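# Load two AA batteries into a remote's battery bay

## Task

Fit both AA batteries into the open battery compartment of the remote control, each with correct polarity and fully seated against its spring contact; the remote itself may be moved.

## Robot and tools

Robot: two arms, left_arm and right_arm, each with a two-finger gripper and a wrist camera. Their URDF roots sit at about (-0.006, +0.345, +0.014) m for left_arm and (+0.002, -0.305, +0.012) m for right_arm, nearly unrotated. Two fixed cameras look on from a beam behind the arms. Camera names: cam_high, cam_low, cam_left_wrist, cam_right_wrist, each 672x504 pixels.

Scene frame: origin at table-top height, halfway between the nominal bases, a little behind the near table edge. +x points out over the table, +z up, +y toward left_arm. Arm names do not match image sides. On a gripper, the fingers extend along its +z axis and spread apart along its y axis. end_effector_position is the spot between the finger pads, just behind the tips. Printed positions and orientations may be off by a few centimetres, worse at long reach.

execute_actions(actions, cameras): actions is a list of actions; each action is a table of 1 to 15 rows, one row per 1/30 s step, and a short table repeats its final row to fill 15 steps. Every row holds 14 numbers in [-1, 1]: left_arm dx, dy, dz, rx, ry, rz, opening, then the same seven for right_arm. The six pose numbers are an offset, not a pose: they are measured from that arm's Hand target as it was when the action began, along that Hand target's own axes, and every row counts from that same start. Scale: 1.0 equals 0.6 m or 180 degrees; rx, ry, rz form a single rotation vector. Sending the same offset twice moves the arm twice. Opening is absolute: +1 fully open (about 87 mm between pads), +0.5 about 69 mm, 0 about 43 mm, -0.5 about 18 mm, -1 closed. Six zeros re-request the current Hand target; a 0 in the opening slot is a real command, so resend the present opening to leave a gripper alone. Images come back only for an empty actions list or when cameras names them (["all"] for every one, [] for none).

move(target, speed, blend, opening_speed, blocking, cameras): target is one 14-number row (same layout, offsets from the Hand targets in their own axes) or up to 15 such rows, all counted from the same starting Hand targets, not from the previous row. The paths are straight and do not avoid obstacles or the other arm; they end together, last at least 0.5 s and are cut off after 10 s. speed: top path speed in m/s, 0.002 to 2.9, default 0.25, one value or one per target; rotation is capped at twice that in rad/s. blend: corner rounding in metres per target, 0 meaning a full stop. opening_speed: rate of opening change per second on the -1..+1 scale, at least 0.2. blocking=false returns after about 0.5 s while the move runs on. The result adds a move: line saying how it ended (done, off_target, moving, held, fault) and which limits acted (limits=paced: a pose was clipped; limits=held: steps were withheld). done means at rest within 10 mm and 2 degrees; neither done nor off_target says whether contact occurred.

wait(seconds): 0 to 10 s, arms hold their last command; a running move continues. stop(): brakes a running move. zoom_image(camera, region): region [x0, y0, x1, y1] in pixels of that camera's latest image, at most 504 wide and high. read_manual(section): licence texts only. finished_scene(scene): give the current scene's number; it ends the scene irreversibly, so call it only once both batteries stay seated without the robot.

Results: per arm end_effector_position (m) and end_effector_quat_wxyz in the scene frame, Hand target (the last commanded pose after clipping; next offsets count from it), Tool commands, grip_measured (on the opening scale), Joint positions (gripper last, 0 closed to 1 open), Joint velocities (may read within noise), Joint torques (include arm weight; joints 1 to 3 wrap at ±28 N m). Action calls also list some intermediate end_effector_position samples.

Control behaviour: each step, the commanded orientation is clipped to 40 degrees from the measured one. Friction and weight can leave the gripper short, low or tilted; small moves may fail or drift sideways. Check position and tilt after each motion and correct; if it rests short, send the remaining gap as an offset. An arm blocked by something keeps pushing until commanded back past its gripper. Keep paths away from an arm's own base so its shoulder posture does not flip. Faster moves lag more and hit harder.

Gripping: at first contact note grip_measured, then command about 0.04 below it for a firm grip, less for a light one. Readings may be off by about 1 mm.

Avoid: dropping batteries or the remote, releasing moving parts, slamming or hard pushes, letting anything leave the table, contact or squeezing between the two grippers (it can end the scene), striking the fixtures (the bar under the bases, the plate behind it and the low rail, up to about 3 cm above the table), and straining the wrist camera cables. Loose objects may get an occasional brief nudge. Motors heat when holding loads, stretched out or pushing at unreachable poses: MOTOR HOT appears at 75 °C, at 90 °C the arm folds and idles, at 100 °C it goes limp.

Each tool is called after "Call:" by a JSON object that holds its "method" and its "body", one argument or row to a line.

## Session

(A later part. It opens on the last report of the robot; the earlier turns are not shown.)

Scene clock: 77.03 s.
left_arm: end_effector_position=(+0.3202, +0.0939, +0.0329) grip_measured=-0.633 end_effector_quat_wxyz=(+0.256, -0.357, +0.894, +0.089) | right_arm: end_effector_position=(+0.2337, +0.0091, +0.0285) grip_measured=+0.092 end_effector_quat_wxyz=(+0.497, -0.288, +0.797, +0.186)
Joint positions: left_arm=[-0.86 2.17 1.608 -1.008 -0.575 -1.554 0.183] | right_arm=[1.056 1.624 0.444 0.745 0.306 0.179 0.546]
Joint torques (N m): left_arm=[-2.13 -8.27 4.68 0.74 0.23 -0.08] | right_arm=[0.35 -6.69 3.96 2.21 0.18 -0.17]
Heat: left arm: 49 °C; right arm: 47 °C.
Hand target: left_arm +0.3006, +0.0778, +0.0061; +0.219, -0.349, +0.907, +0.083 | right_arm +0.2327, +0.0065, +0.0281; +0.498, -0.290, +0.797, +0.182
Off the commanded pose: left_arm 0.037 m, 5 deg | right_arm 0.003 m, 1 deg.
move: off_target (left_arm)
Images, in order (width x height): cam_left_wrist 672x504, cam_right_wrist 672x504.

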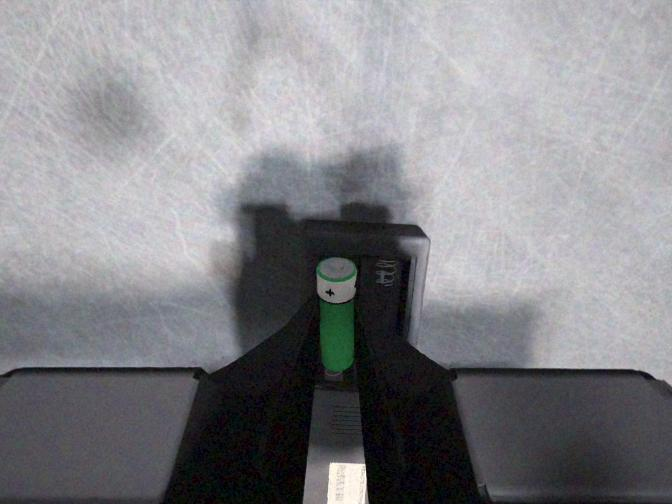

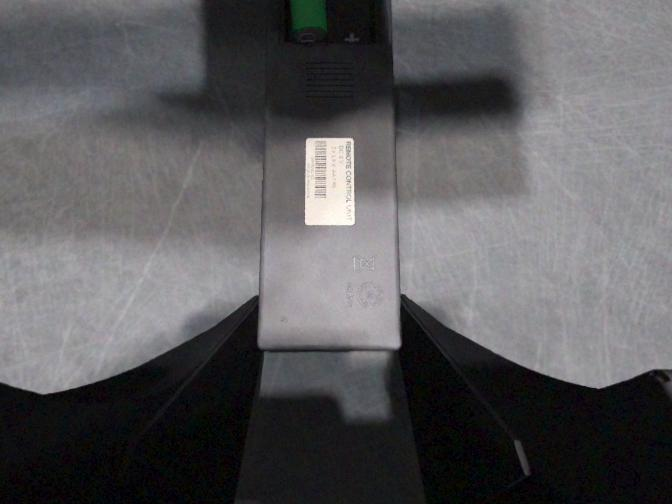

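Call:
{"method": "move", "body": {
  "target": [0.008,0.003,0.012,0,0.08,0,-0.7,0,0,0,0,0,0,0.0],
  "speed": 0.06,
  "cameras": ["cam_left_wrist","cam_right_wrist"]
}}

Call:
{"method": "zoom_image", "body": {
  "camera": "cam_left_wrist",
  "region": [260, 220, 420, 380]
}}

Call:
{"method": "zoom_image", "body": {
  "camera": "cam_right_wrist",
  "region": [240, 0, 440, 120]
}}

Scene clock: 79.87 s.
left_arm: end_effector_position=(+0.3206, +0.0947, +0.0312) grip_measured=-0.633 end_effector_quat_wxyz=(+0.163, -0.365, +0.915, +0.047) | right_arm: end_effector_position=(+0.2337, +0.0091, +0.0285) grip_measured=+0.092 end_effector_quat_wxyz=(+0.497, -0.288, +0.797, +0.186)
Joint positions: left_arm=[-0.768 2.152 1.608 -0.986 -0.364 -1.458 0.183] | right_arm=[1.056 1.624 0.444 0.745 0.306 0.179 0.546]
Joint torques (N m): left_arm=[-0.91 -6.8 3.81 0.95 0.67 0.1] | right_arm=[0.35 -6.69 3.95 2.21 0.19 -0.17]
Heat: left arm: 49 °C; right arm: 47 °C.
Hand target: left_arm +0.2985, +0.0784, -0.0024; +0.104, -0.356, +0.928, +0.039 | right_arm +0.2327, +0.0065, +0.0281; +0.498, -0.290, +0.797, +0.182
Off the commanded pose: left_arm 0.043 m, 7 deg | right_arm 0.003 m, 1 deg.
move: off_target (left_arm)
Images, in order (width x height): cam_left_wrist 672x504, cam_right_wrist 672x504.

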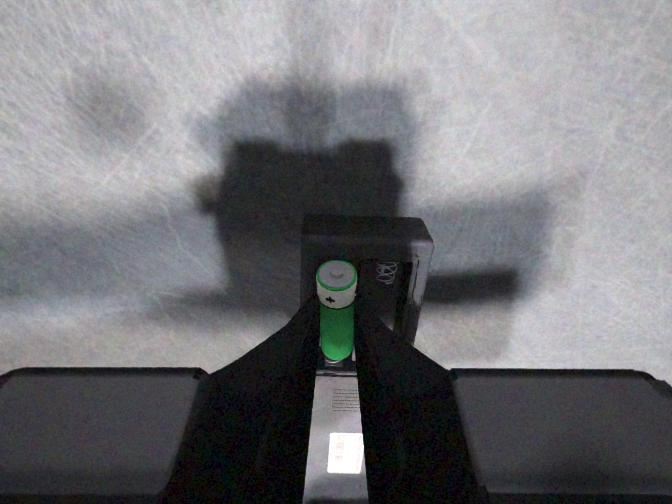

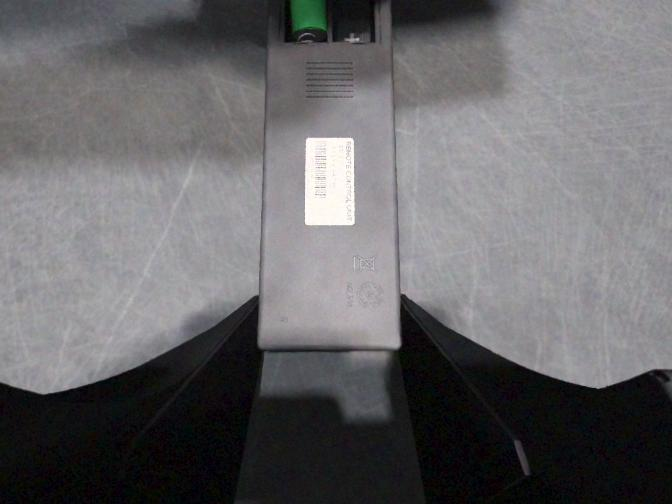

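Scaled by 3.150 from the camera's 672x504 image, which has a finer 960x720 frame.

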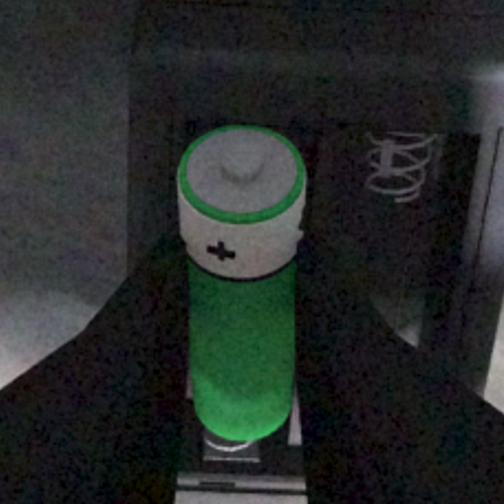

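Scaled by 2.520 from the camera's 672x504 image, which has a finer 960x720 frame.

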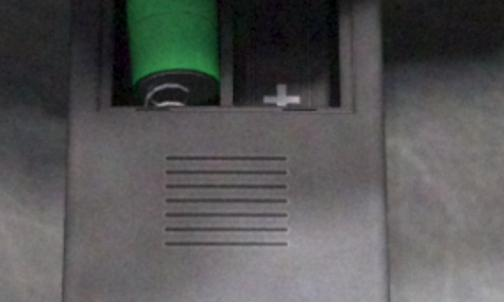

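Call:
{"method": "move", "body": {
  "target": [-0.052,-0.0045,-0.0248,0,0.0,0,-0.7,0,0,0,0,0,0,0.0],
  "speed": 0.05,
  "cameras": ["cam_left_wrist","cam_right_wrist"]
}}

Call:
{"method": "zoom_image", "body": {
  "camera": "cam_left_wrist",
  "region": [260, 220, 420, 380]
}}

Call:
{"method": "zoom_image", "body": {
  "camera": "cam_right_wrist",
  "region": [240, 0, 440, 120]
}}

Scene clock: 81.43 s.
left_arm: end_effector_position=(+0.3232, +0.0962, +0.0329) grip_measured=-0.633 end_effector_quat_wxyz=(+0.120, -0.362, +0.924, +0.029) | right_arm: end_effector_position=(+0.2337, +0.0091, +0.0285) grip_measured=+0.092 end_effector_quat_wxyz=(+0.497, -0.288, +0.797, +0.186)
Joint positions: left_arm=[-0.72 2.159 1.634 -1 -0.267 -1.4 0.183] | right_arm=[1.056 1.624 0.444 0.745 0.306 0.179 0.546]
Joint torques (N m): left_arm=[0.25 -7.95 9.1 0.45 -0.15 0.18] | right_arm=[0.34 -6.68 3.95 2.21 0.19 -0.17]
Heat: left arm: 49 °C; right arm: 47 °C.
Hand target: left_arm +0.3205, +0.0946, +0.0191; +0.104, -0.356, +0.928, +0.039 | right_arm +0.2327, +0.0065, +0.0281; +0.498, -0.290, +0.797, +0.182
Off the commanded pose: left_arm 0.014 m, 2 deg | right_arm 0.003 m, 1 deg.
move: off_target (left_arm)
Images, in order (width x height): cam_left_wrist 672x504, cam_right_wrist 672x504.

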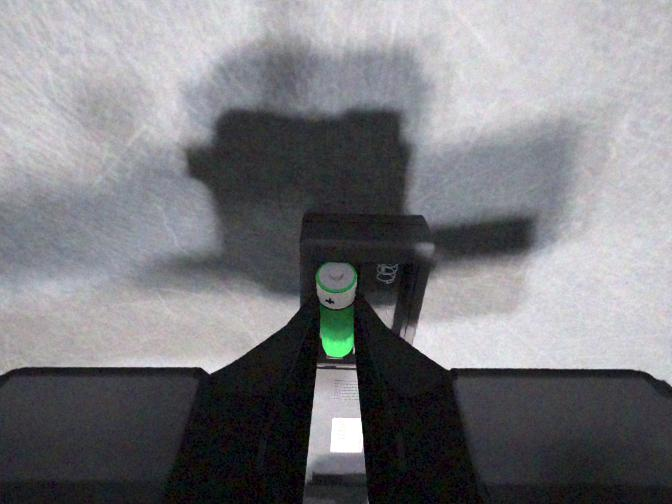

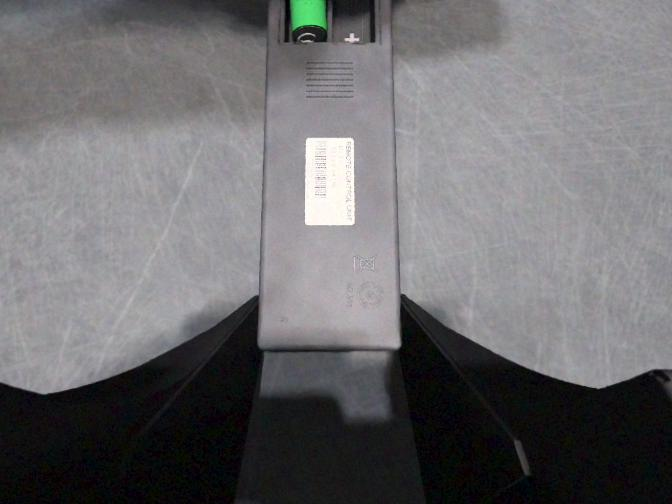

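Scaled by 3.150 from the camera's 672x504 image, which has a finer 960x720 frame.

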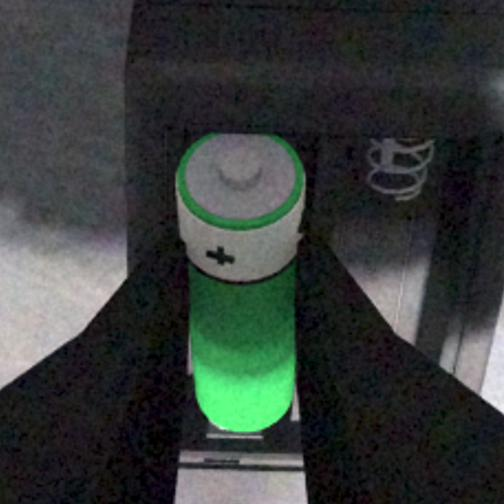

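Scaled by 2.520 from the camera's 672x504 image, which has a finer 960x720 frame.

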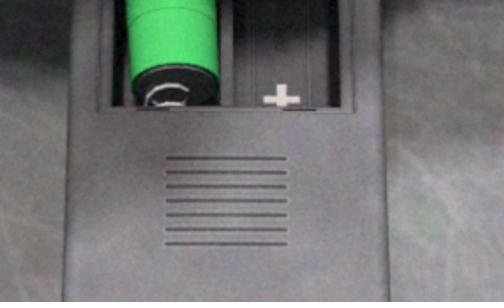

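Call:
{"method": "move", "body": {
  "target": [0,0,0,0,0.0,0,-0.5,0,0,0,0,0,0,0.0],
  "speed": 0.05,
  "opening_speed": 0.3,
  "cameras": ["cam_left_wrist","cam_right_wrist"]
}}

Call:
{"method": "zoom_image", "body": {
  "camera": "cam_left_wrist",
  "region": [260, 220, 420, 380]
}}

Call:
{"method": "zoom_image", "body": {
  "camera": "cam_right_wrist",
  "region": [240, 0, 440, 120]
}}

Scene clock: 82.60 s.
left_arm: end_effector_position=(+0.3243, +0.0947, +0.0329) grip_measured=-0.500 end_effector_quat_wxyz=(+0.120, -0.362, +0.924, +0.027) | right_arm: end_effector_position=(+0.2337, +0.0091, +0.0285) grip_measured=+0.092 end_effector_quat_wxyz=(+0.497, -0.288, +0.797, +0.186)
Joint positions: left_arm=[-0.72 2.162 1.639 -0.997 -0.264 -1.4 0.25] | right_arm=[1.056 1.624 0.444 0.745 0.306 0.179 0.546]
Joint torques (N m): left_arm=[0.24 -8.24 8.68 0.43 -0.19 0.18] | right_arm=[0.35 -6.68 3.93 2.21 0.18 -0.17]
Heat: left arm: 49 °C; right arm: 47 °C.
Hand target: left_arm +0.3205, +0.0945, +0.0190; +0.104, -0.356, +0.928, +0.039 | right_arm +0.2327, +0.0065, +0.0281; +0.498, -0.290, +0.797, +0.182
Off the commanded pose: left_arm 0.014 m, 2 deg | right_arm 0.003 m, 1 deg.
move: off_target (left_arm)
Images, in order (width x height): cam_left_wrist 672x504, cam_right_wrist 672x504.

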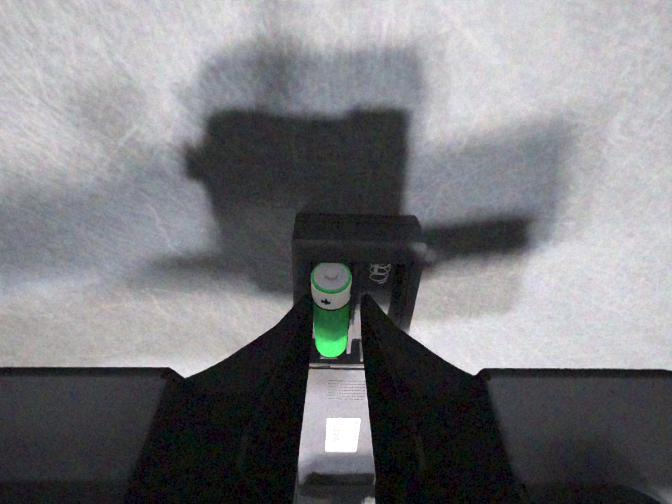

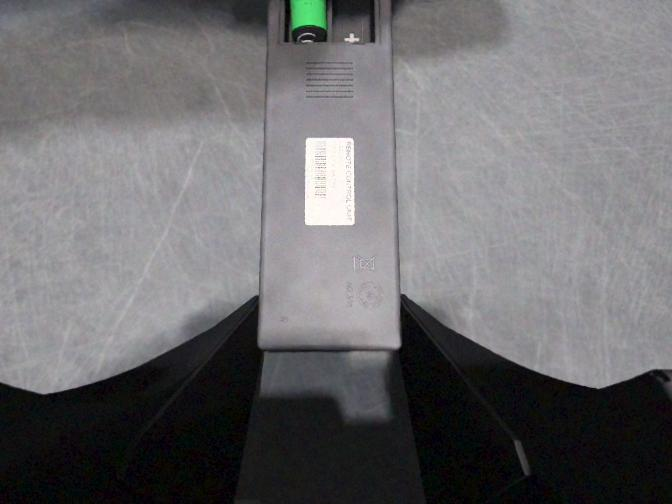

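Scaled by 3.150 from the camera's 672x504 image, which has a finer 960x720 frame.

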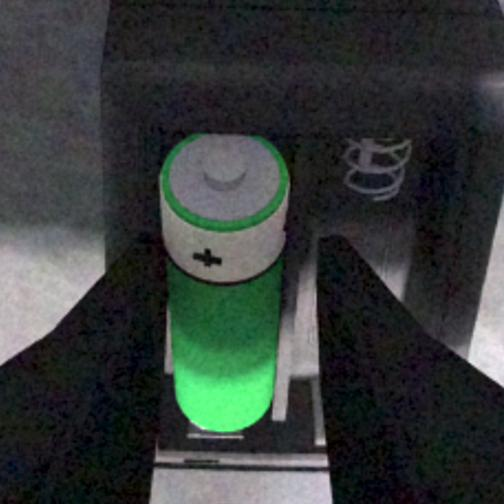

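Scaled by 2.520 from the camera's 672x504 image, which has a finer 960x720 frame.

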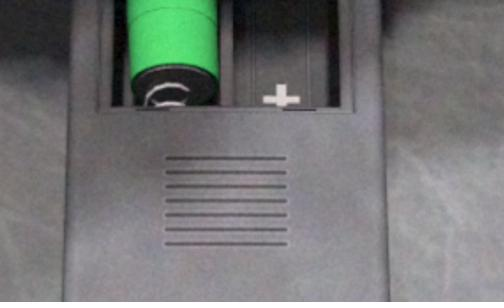

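Call:
{"method": "move", "body": {
  "target": [
    [-0.0128,0,-0.0569,0,0.0,0,-0.5,0,0,0,0,0,0,0.0],
    [-0.0245,0.0045,-0.0542,0,0.0,0,-0.75,0,0,0,0,0,0,0.0]
  ],
  "speed": 0.1,
  "cameras": ["cam_left_wrist"]
}}

Call:
{"method": "zoom_image", "body": {
  "camera": "cam_left_wrist",
  "region": [240, 200, 440, 360]
}}

Scene clock: 85.20 s.
left_arm: end_effector_position=(+0.3222, +0.1053, +0.0480) grip_measured=-0.750 end_effector_quat_wxyz=(+0.104, -0.360, +0.926, +0.046) | right_arm: end_effector_position=(+0.2337, +0.0091, +0.0285) grip_measured=+0.092 end_effector_quat_wxyz=(+0.497, -0.288, +0.797, +0.186)
Joint positions: left_arm=[-0.701 2.165 1.706 -1.108 -0.256 -1.383 0.125] | right_arm=[1.056 1.624 0.444 0.745 0.306 0.179 0.546]
Joint torques (N m): left_arm=[-0.05 -12.33 10.15 0.26 -0.26 0.17] | right_arm=[0.34 -6.69 3.95 2.21 0.19 -0.17]
Heat: left arm: 49 °C; right arm: 47 °C.
Hand target: left_arm +0.3241, +0.1015, +0.0540; +0.104, -0.356, +0.928, +0.039 | right_arm +0.2327, +0.0065, +0.0281; +0.498, -0.290, +0.797, +0.182
Off the commanded pose: left_arm 0.007 m, 1 deg | right_arm 0.003 m, 1 deg.
move: done
Images, in order (width x height): cam_left_wrist 672x504.

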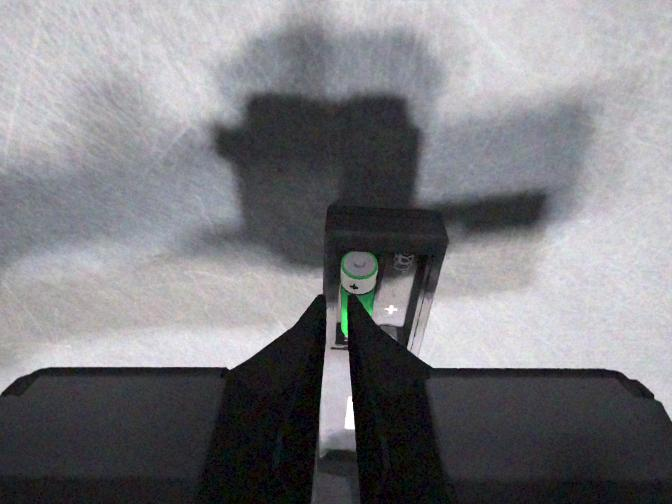

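Scaled by 2.520 from the camera's 672x504 image, which has a finer 960x720 frame.

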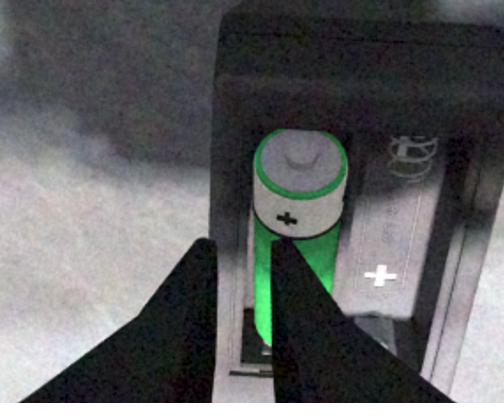

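Call:
{"method": "move", "body": {
  "target": [
    [0.0049,-0.0155,0,0,0.0,0,-0.75,0,0,0,0,0,0,0.0]
  ],
  "speed": 0.1,
  "cameras": ["cam_left_wrist"]
}}

Call:
{"method": "zoom_image", "body": {
  "camera": "cam_left_wrist",
  "region": [240, 200, 440, 360]
}}

Scene clock: 87.30 s.
left_arm: end_effector_position=(+0.3285, +0.1005, +0.0520) grip_measured=-0.750 end_effector_quat_wxyz=(+0.106, -0.361, +0.926, +0.041) | right_arm: end_effector_position=(+0.2337, +0.0091, +0.0285) grip_measured=+0.092 end_effector_quat_wxyz=(+0.497, -0.288, +0.797, +0.186)
Joint positions: left_arm=[-0.701 2.182 1.75 -1.122 -0.256 -1.383 0.125] | right_arm=[1.056 1.624 0.444 0.745 0.306 0.179 0.546]
Joint torques (N m): left_arm=[-0.91 -10.63 11.28 0.2 -0.26 0.04] | right_arm=[0.35 -6.69 3.96 2.21 0.18 -0.17]
Heat: left arm: 50 °C; right arm: 47 °C.
Hand target: left_arm +0.3280, +0.0926, +0.0533; +0.104, -0.356, +0.928, +0.039 | right_arm +0.2327, +0.0065, +0.0281; +0.498, -0.290, +0.797, +0.182
Off the commanded pose: left_arm 0.008 m, 1 deg | right_arm 0.003 m, 1 deg.
move: done
Images, in order (width x height): cam_left_wrist 672x504.

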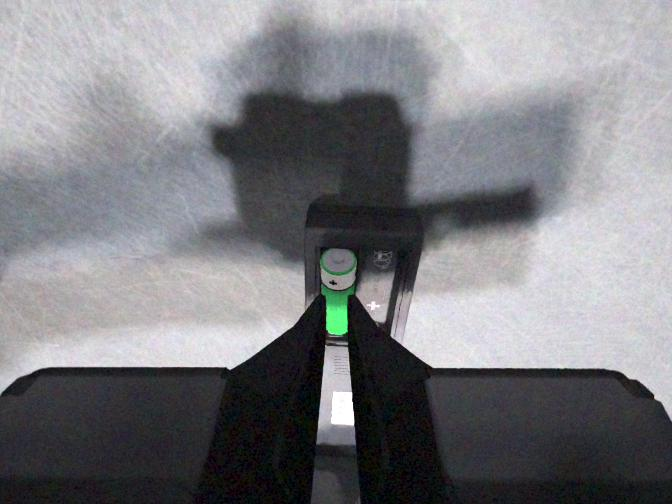

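Scaled by 2.520 from the camera's 672x504 image, which has a finer 960x720 frame.

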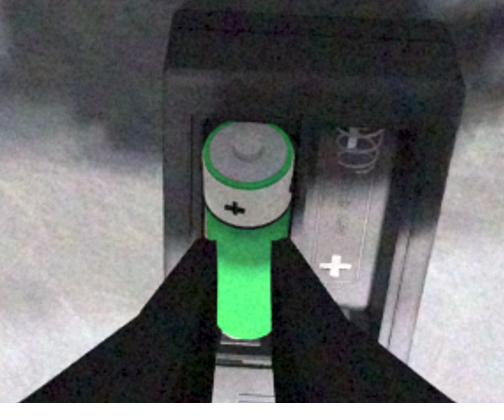

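Call:
{"method": "move", "body": {
  "target": [
    [0.0185,0.005,0.0575,0,0.0,0,-0.75,0,0,0,0,0,0,0.0]
  ],
  "speed": 0.08,
  "cameras": ["cam_left_wrist","cam_right_wrist"]
}}

Call:
{"method": "zoom_image", "body": {
  "camera": "cam_left_wrist",
  "region": [240, 200, 440, 360]
}}

Call:
{"method": "zoom_image", "body": {
  "camera": "cam_right_wrist",
  "region": [240, 0, 440, 120]
}}

Scene clock: 88.27 s.
left_arm: end_effector_position=(+0.3266, +0.0984, +0.0373) grip_measured=-0.749 end_effector_quat_wxyz=(+0.107, -0.359, +0.926, +0.039) | right_arm: end_effector_position=(+0.2336, +0.0091, +0.0285) grip_measured=+0.092 end_effector_quat_wxyz=(+0.497, -0.288, +0.797, +0.186)
Joint positions: left_arm=[-0.706 2.189 1.7 -1.063 -0.253 -1.383 0.125] | right_arm=[1.056 1.624 0.444 0.745 0.306 0.179 0.546]
Joint torques (N m): left_arm=[-0.81 -9.54 4.37 1.06 -0.28 0.01] | right_arm=[0.35 -6.69 3.95 2.21 0.19 -0.17]
Heat: left arm: 50 °C; right arm: 47 °C.
Hand target: left_arm +0.3238, +0.0927, +0.0172; +0.104, -0.356, +0.928, +0.039 | right_arm +0.2327, +0.0065, +0.0281; +0.498, -0.290, +0.797, +0.182
Off the commanded pose: left_arm 0.021 m, 1 deg | right_arm 0.003 m, 1 deg.
move: off_target (left_arm)
Images, in order (width x height): cam_left_wrist 672x504, cam_right_wrist 672x504.

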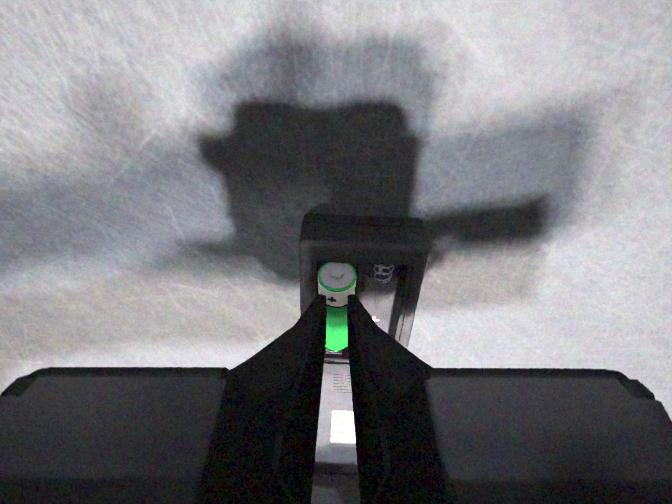

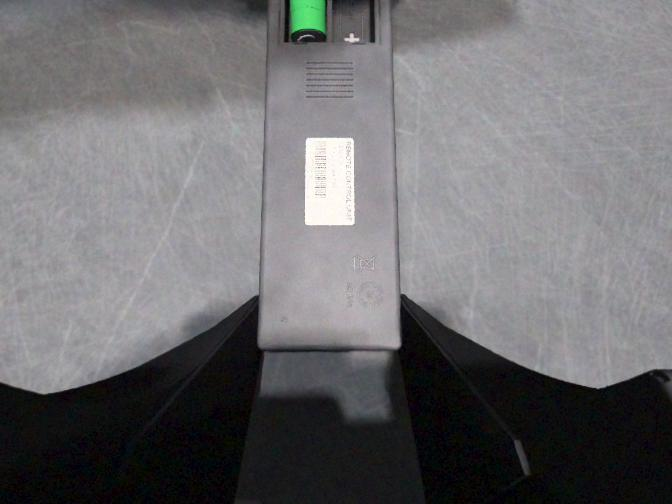

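Scaled by 2.520 from the camera's 672x504 image, which has a finer 960x720 frame.

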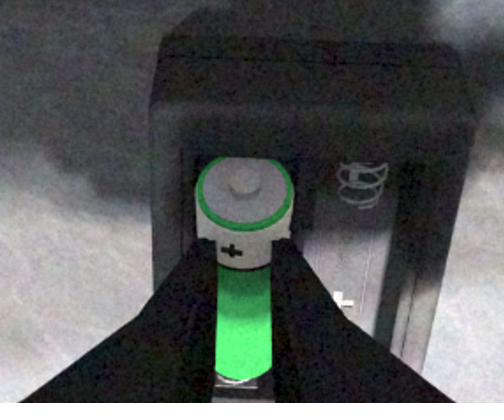

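Scaled by 2.520 from the camera's 672x504 image, which has a finer 960x720 frame.

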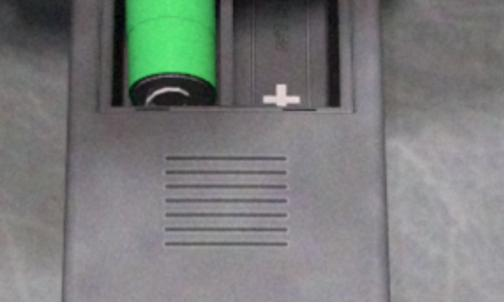

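Great placement on the white band. Press harder.

Call:
{"method": "move", "body": {
  "target": [
    [0.012,0,0.035,0,0.0,0,-0.75,0,0,0,0,0,0,0.0]
  ],
  "speed": 0.06,
  "cameras": ["cam_left_wrist","cam_right_wrist"]
}}

Call:
{"method": "zoom_image", "body": {
  "camera": "cam_left_wrist",
  "region": [240, 200, 440, 360]
}}

Call:
{"method": "zoom_image", "body": {
  "camera": "cam_right_wrist",
  "region": [240, 0, 440, 120]
}}

Scene clock: 89.30 s.
left_arm: end_effector_position=(+0.3261, +0.0976, +0.0311) grip_measured=-0.748 end_effector_quat_wxyz=(+0.110, -0.360, +0.926, +0.031) | right_arm: end_effector_position=(+0.2336, +0.0091, +0.0285) grip_measured=+0.092 end_effector_quat_wxyz=(+0.497, -0.288, +0.797, +0.186)
Joint positions: left_arm=[-0.707 2.179 1.659 -1.015 -0.252 -1.383 0.126] | right_arm=[1.056 1.624 0.444 0.745 0.306 0.179 0.546]
Joint torques (N m): left_arm=[-1.02 -6.46 2.93 1.4 -0.3 -0.04] | right_arm=[0.34 -6.69 3.96 2.21 0.19 -0.17]
Heat: left arm: 50 °C; right arm: 47 °C.
Hand target: left_arm +0.3220, +0.0910, -0.0049; +0.104, -0.356, +0.928, +0.039 | right_arm +0.2327, +0.0065, +0.0281; +0.498, -0.290, +0.797, +0.182
Off the commanded pose: left_arm 0.037 m, 1 deg | right_arm 0.003 m, 1 deg.
move: off_target (left_arm)
Images, in order (width x height): cam_left_wrist 672x504, cam_right_wrist 672x504.

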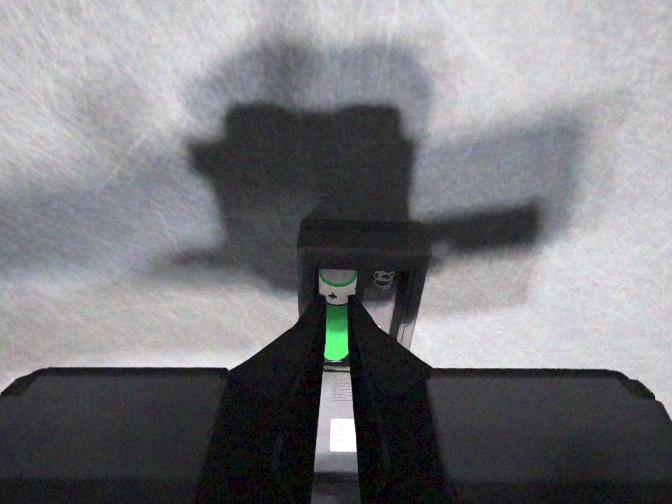

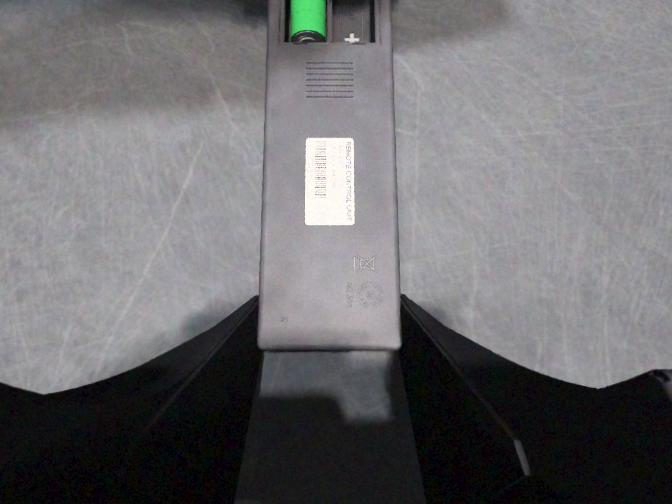

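Scaled by 2.520 from the camera's 672x504 image, which has a finer 960x720 frame.

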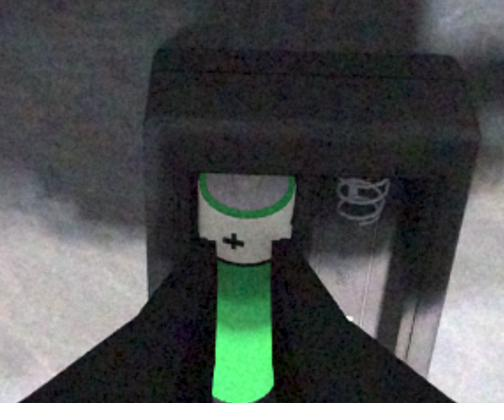

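Scaled by 2.520 from the camera's 672x504 image, which has a finer 960x720 frame.

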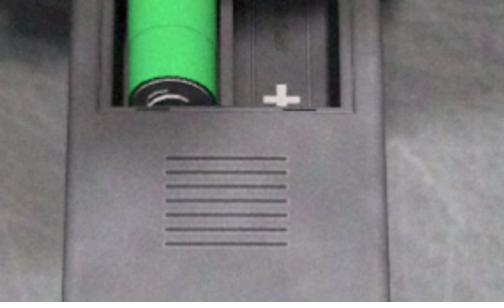

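Call:
{"method": "move", "body": {
  "target": [
    [0.012,0,0.045,0,0.0,0,-0.75,0,0,0,0,0,0,0.0]
  ],
  "speed": 0.06,
  "cameras": ["cam_left_wrist","cam_right_wrist"]
}}

Call:
{"method": "zoom_image", "body": {
  "camera": "cam_left_wrist",
  "region": [240, 200, 440, 360]
}}

Call:
{"method": "zoom_image", "body": {
  "camera": "cam_right_wrist",
  "region": [240, 0, 440, 120]
}}

Scene clock: 90.40 s.
left_arm: end_effector_position=(+0.3258, +0.0978, +0.0293) grip_measured=-0.747 end_effector_quat_wxyz=(+0.118, -0.361, +0.925, +0.019) | right_arm: end_effector_position=(+0.2336, +0.0091, +0.0285) grip_measured=+0.092 end_effector_quat_wxyz=(+0.497, -0.288, +0.797, +0.186)
Joint positions: left_arm=[-0.707 2.152 1.608 -0.962 -0.252 -1.383 0.126] | right_arm=[1.056 1.624 0.444 0.745 0.306 0.179 0.546]
Joint torques (N m): left_arm=[-1.06 -1.52 1.14 1.86 -0.3 -0.05] | right_arm=[0.35 -6.69 3.95 2.21 0.19 -0.17]
Heat: left arm: 49 °C; right arm: 47 °C.
Hand target: left_arm +0.3213, +0.0902, -0.0328; +0.104, -0.356, +0.928, +0.039 | right_arm +0.2327, +0.0065, +0.0281; +0.498, -0.290, +0.797, +0.182
Off the commanded pose: left_arm 0.063 m, 3 deg | right_arm 0.003 m, 1 deg.
move: off_target (left_arm)
Images, in order (width x height): cam_left_wrist 672x504, cam_right_wrist 672x504.

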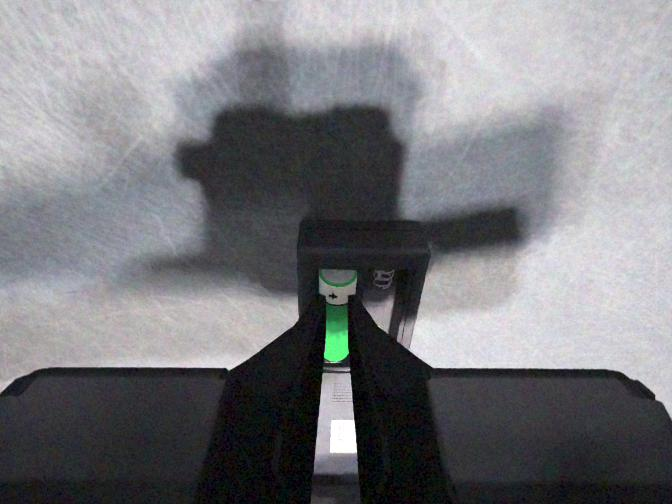

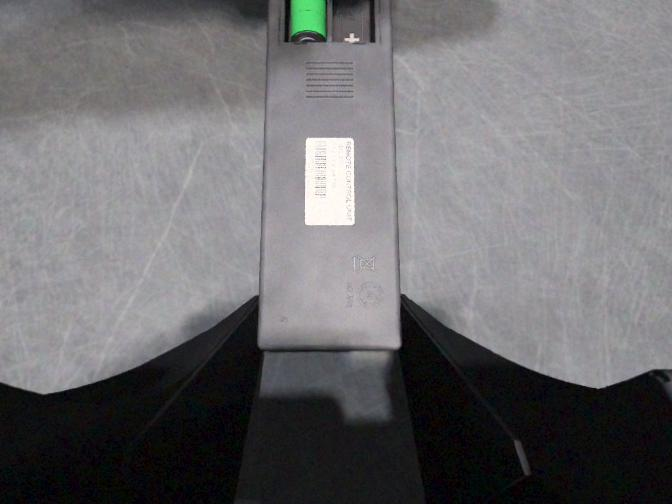

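Scaled by 2.520 from the camera's 672x504 image, which has a finer 960x720 frame.

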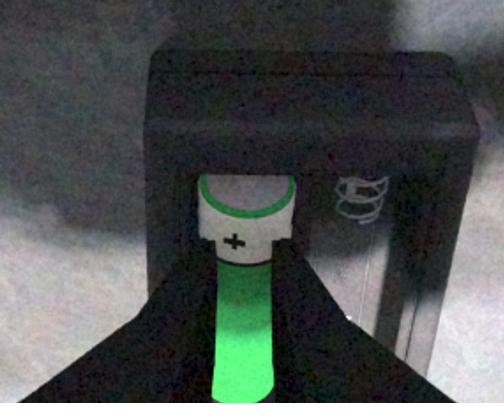

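Scaled by 2.520 from the camera's 672x504 image, which has a finer 960x720 frame.

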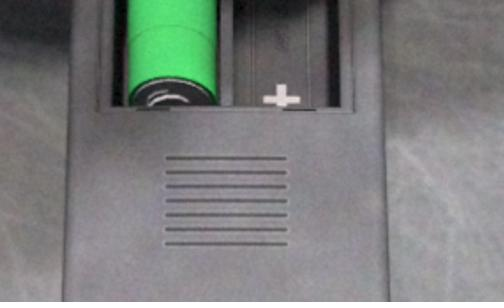

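Call:
{"method": "move", "body": {
  "target": [
    [-0.02,-0.0,-0.12,0,0.0,0,-0.75,0,0,0,0,0,0,0.0],
    [-0.06,-0.02,-0.2,0,0.0,0,-0.75,0,0,0,0,0,0,0.0]
  ],
  "speed": 0.1,
  "cameras": ["cam_left_wrist","cam_right_wrist","cam_low"]
}}

Call:
{"method": "zoom_image", "body": {
  "camera": "cam_left_wrist",
  "region": [270, 180, 430, 340]
}}

Call:
{"method": "zoom_image", "body": {
  "camera": "cam_right_wrist",
  "region": [260, 0, 400, 80]
}}

Call:
{"method": "zoom_image", "body": {
  "camera": "cam_low",
  "region": [300, 230, 440, 330]
}}

Scene clock: 94.23 s.
left_arm: end_effector_position=(+0.3341, +0.0900, +0.0913) grip_measured=-0.750 end_effector_quat_wxyz=(+0.108, -0.360, +0.926, +0.039) | right_arm: end_effector_position=(+0.2336, +0.0091, +0.0285) grip_measured=+0.092 end_effector_quat_wxyz=(+0.497, -0.288, +0.797, +0.186)
Joint positions: left_arm=[-0.715 2.212 1.953 -1.295 -0.256 -1.396 0.125] | right_arm=[1.056 1.624 0.444 0.745 0.306 0.179 0.546]
Joint torques (N m): left_arm=[0.13 -10.91 11.29 0.21 -0.26 0.17] | right_arm=[0.34 -6.69 3.95 2.21 0.19 -0.17]
Heat: left arm: 49 °C; right arm: 47 °C.
Hand target: left_arm +0.3356, +0.0874, +0.0922; +0.104, -0.356, +0.928, +0.039 | right_arm +0.2327, +0.0065, +0.0281; +0.498, -0.290, +0.797, +0.182
Off the commanded pose: left_arm 0.003 m, 1 deg | right_arm 0.003 m, 1 deg.
move: done
Images, in order (width x height): cam_low 672x504, cam_left_wrist 672x504, cam_right_wrist 672x504.

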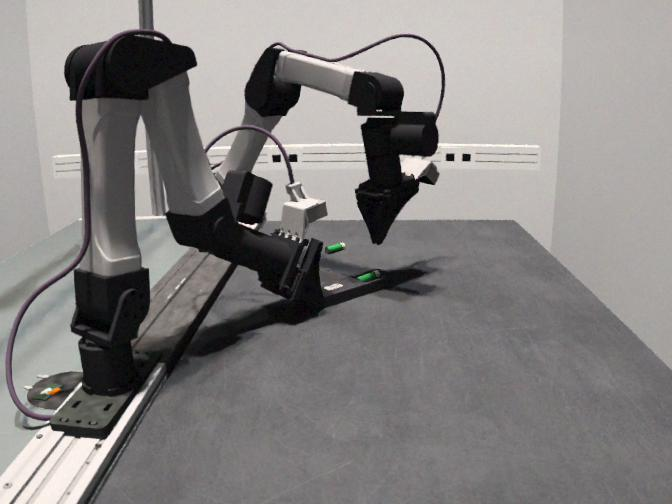

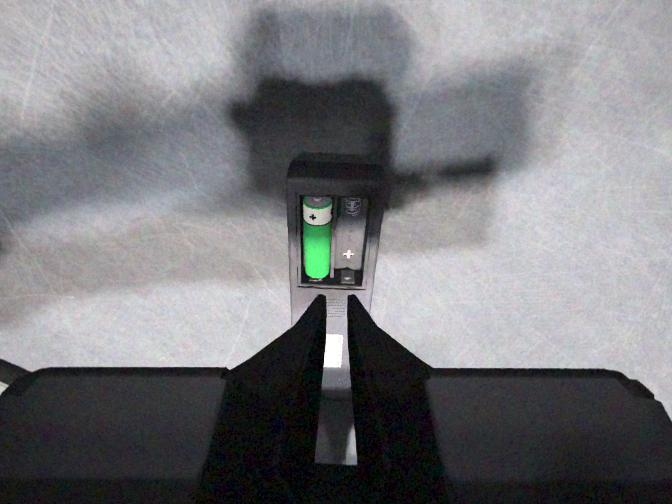

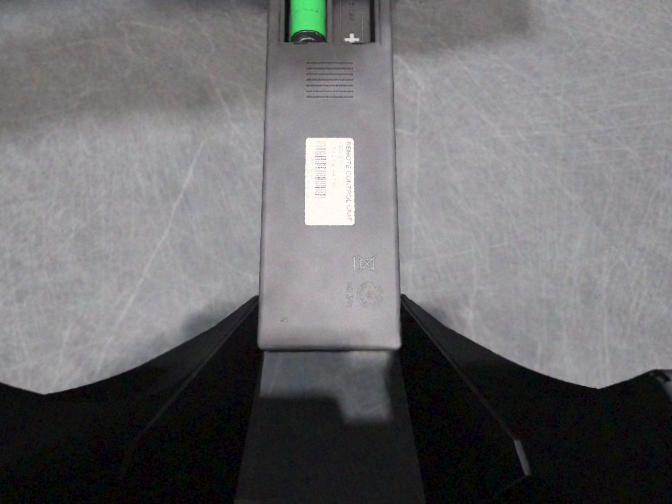

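Scaled by 3.150 from the camera's 672x504 image, which has a finer 960x720 frame.

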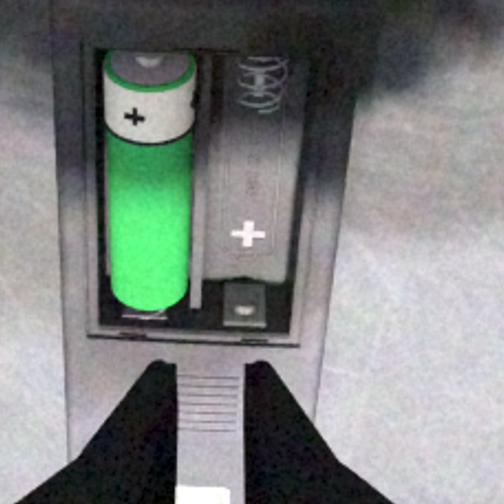

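Scaled by 3.600 from the camera's 672x504 image, which has a finer 960x720 frame.

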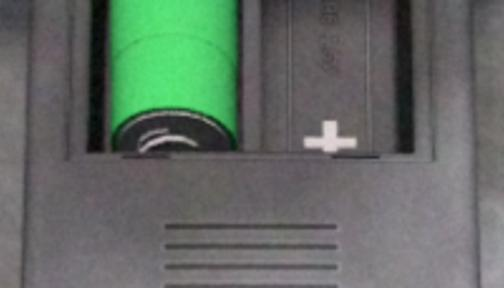

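Scaled by 3.600 from the camera's 672x504 image, which has a finer 960x720 frame.

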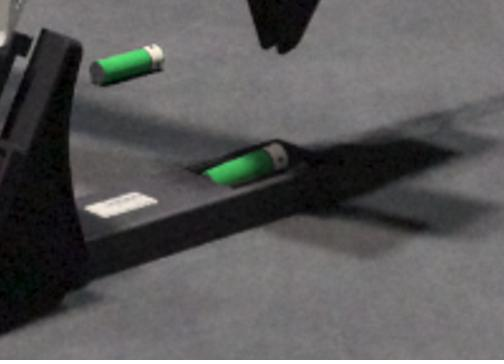

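Call:
{"method": "move", "body": {
  "target": [
    [0.0152,0.0223,0.063,0,0.0,0,-0.9,0,0,0,0,0,0,0.0]
  ],
  "speed": 0.1,
  "cameras": ["cam_left_wrist"]
}}

Call:
{"method": "zoom_image", "body": {
  "camera": "cam_left_wrist",
  "region": [240, 200, 440, 360]
}}

Scene clock: 96.20 s.
left_arm: end_effector_position=(+0.3247, +0.0986, +0.0460) grip_measured=-0.900 end_effector_quat_wxyz=(+0.098, -0.358, +0.927, +0.054) | right_arm: end_effector_position=(+0.2336, +0.0091, +0.0285) grip_measured=+0.092 end_effector_quat_wxyz=(+0.497, -0.288, +0.797, +0.186)
Joint positions: left_arm=[-0.71 2.212 1.772 -1.148 -0.256 -1.389 0.05] | right_arm=[1.056 1.624 0.444 0.745 0.306 0.179 0.546]
Joint torques (N m): left_arm=[0.2 -15.32 6.46 0.57 -0.27 0.16] | right_arm=[0.35 -6.69 3.93 2.21 0.19 -0.17]
Heat: left arm: 49 °C; right arm: 47 °C.
Hand target: left_arm +0.3262, +0.0969, +0.0533; +0.104, -0.356, +0.928, +0.039 | right_arm +0.2327, +0.0065, +0.0281; +0.498, -0.290, +0.797, +0.182
Off the commanded pose: left_arm 0.008 m, 2 deg | right_arm 0.003 m, 1 deg.
move: done
Images, in order (width x height): cam_left_wrist 672x504.

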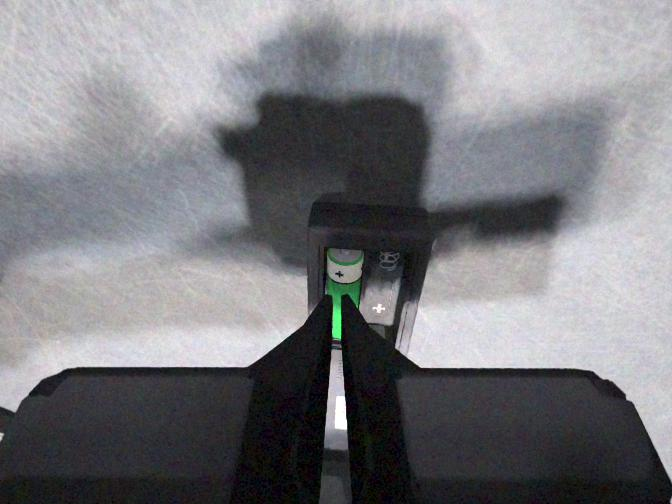

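Scaled by 2.520 from the camera's 672x504 image, which has a finer 960x720 frame.

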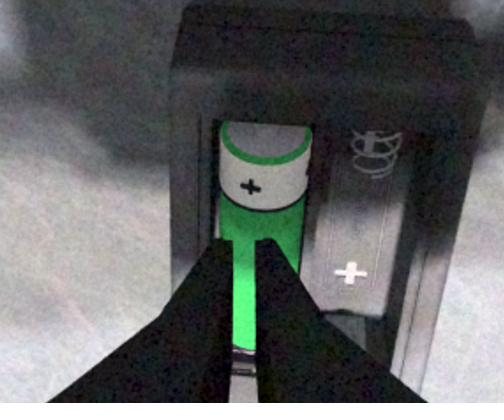

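Call:
{"method": "move", "body": {
  "target": [
    [-0.010,-0.0055,-0.008,0,0.0,0,-0.9,0,0,0,0,0,0,0.0]
  ],
  "speed": 0.1,
  "cameras": ["cam_left_wrist"]
}}

Call:
{"method": "zoom_image", "body": {
  "camera": "cam_left_wrist",
  "region": [240, 200, 440, 360]
}}

Scene clock: 97.23 s.
left_arm: end_effector_position=(+0.3270, +0.1021, +0.0459) grip_measured=-0.900 end_effector_quat_wxyz=(+0.098, -0.358, +0.927, +0.055) | right_arm: end_effector_position=(+0.2336, +0.0091, +0.0285) grip_measured=+0.092 end_effector_quat_wxyz=(+0.497, -0.288, +0.797, +0.186)
Joint positions: left_arm=[-0.7 2.212 1.772 -1.148 -0.256 -1.38 0.05] | right_arm=[1.056 1.624 0.444 0.745 0.306 0.179 0.546]
Joint torques (N m): left_arm=[0.14 -14.26 10.69 0.22 -0.26 0.21] | right_arm=[0.36 -6.69 3.95 2.21 0.19 -0.17]
Heat: left arm: 49 °C; right arm: 47 °C.
Hand target: left_arm +0.3320, +0.0977, +0.0593; +0.104, -0.356, +0.928, +0.039 | right_arm +0.2327, +0.0065, +0.0281; +0.498, -0.290, +0.797, +0.182
Off the commanded pose: left_arm 0.015 m, 2 deg | right_arm 0.003 m, 1 deg.
move: off_target (left_arm)
Images, in order (width x height): cam_left_wrist 672x504.

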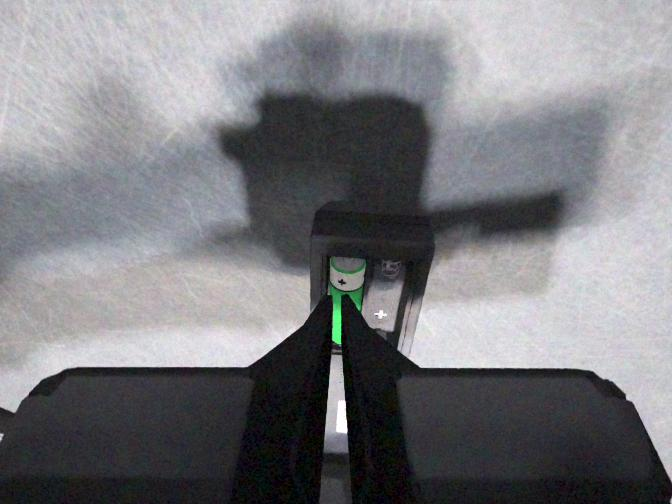

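Scaled by 2.520 from the camera's 672x504 image, which has a finer 960x720 frame.

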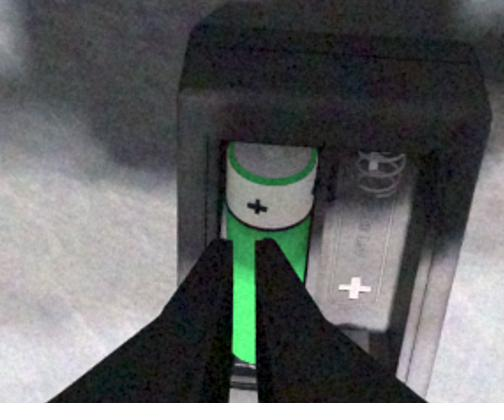

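Call:
{"method": "move", "body": {
  "target": [
    [0.015,0.0015,0.068,0,0.0,0,-0.9,0,0,0,0,0,0,0.0]
  ],
  "speed": 0.08,
  "cameras": ["cam_left_wrist"]
}}

Call:
{"method": "zoom_image", "body": {
  "camera": "cam_left_wrist",
  "region": [240, 200, 440, 360]
}}

Scene clock: 98.53 s.
left_arm: end_effector_position=(+0.3300, +0.0998, +0.0346) grip_measured=-0.900 end_effector_quat_wxyz=(+0.105, -0.356, +0.928, +0.042) | right_arm: end_effector_position=(+0.2336, +0.0091, +0.0285) grip_measured=+0.092 end_effector_quat_wxyz=(+0.497, -0.288, +0.797, +0.186)
Joint positions: left_arm=[-0.698 2.206 1.718 -1.068 -0.253 -1.369 0.05] | right_arm=[1.056 1.624 0.444 0.745 0.306 0.179 0.546]
Joint torques (N m): left_arm=[0.32 -10.44 4.4 1.09 -0.28 0.07] | right_arm=[0.34 -6.69 3.96 2.21 0.19 -0.17]
Heat: left arm: 49 °C; right arm: 47 °C.
Hand target: left_arm +0.3317, +0.0984, +0.0176; +0.104, -0.356, +0.928, +0.039 | right_arm +0.2327, +0.0065, +0.0281; +0.498, -0.290, +0.797, +0.182
Off the commanded pose: left_arm 0.017 m, 0 deg | right_arm 0.003 m, 1 deg.
move: off_target (left_arm)
Images, in order (width x height): cam_left_wrist 672x504.

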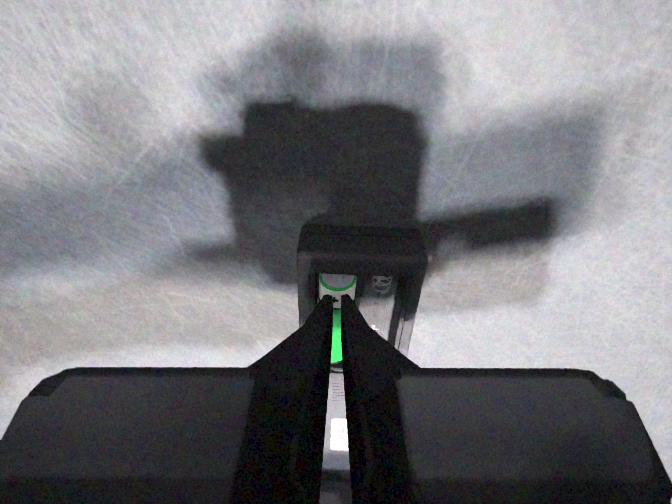

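Scaled by 2.520 from the camera's 672x504 image, which has a finer 960x720 frame.

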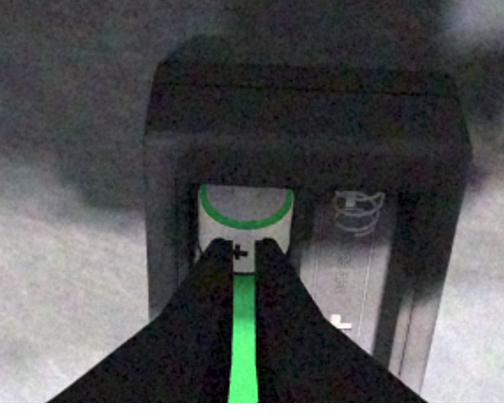

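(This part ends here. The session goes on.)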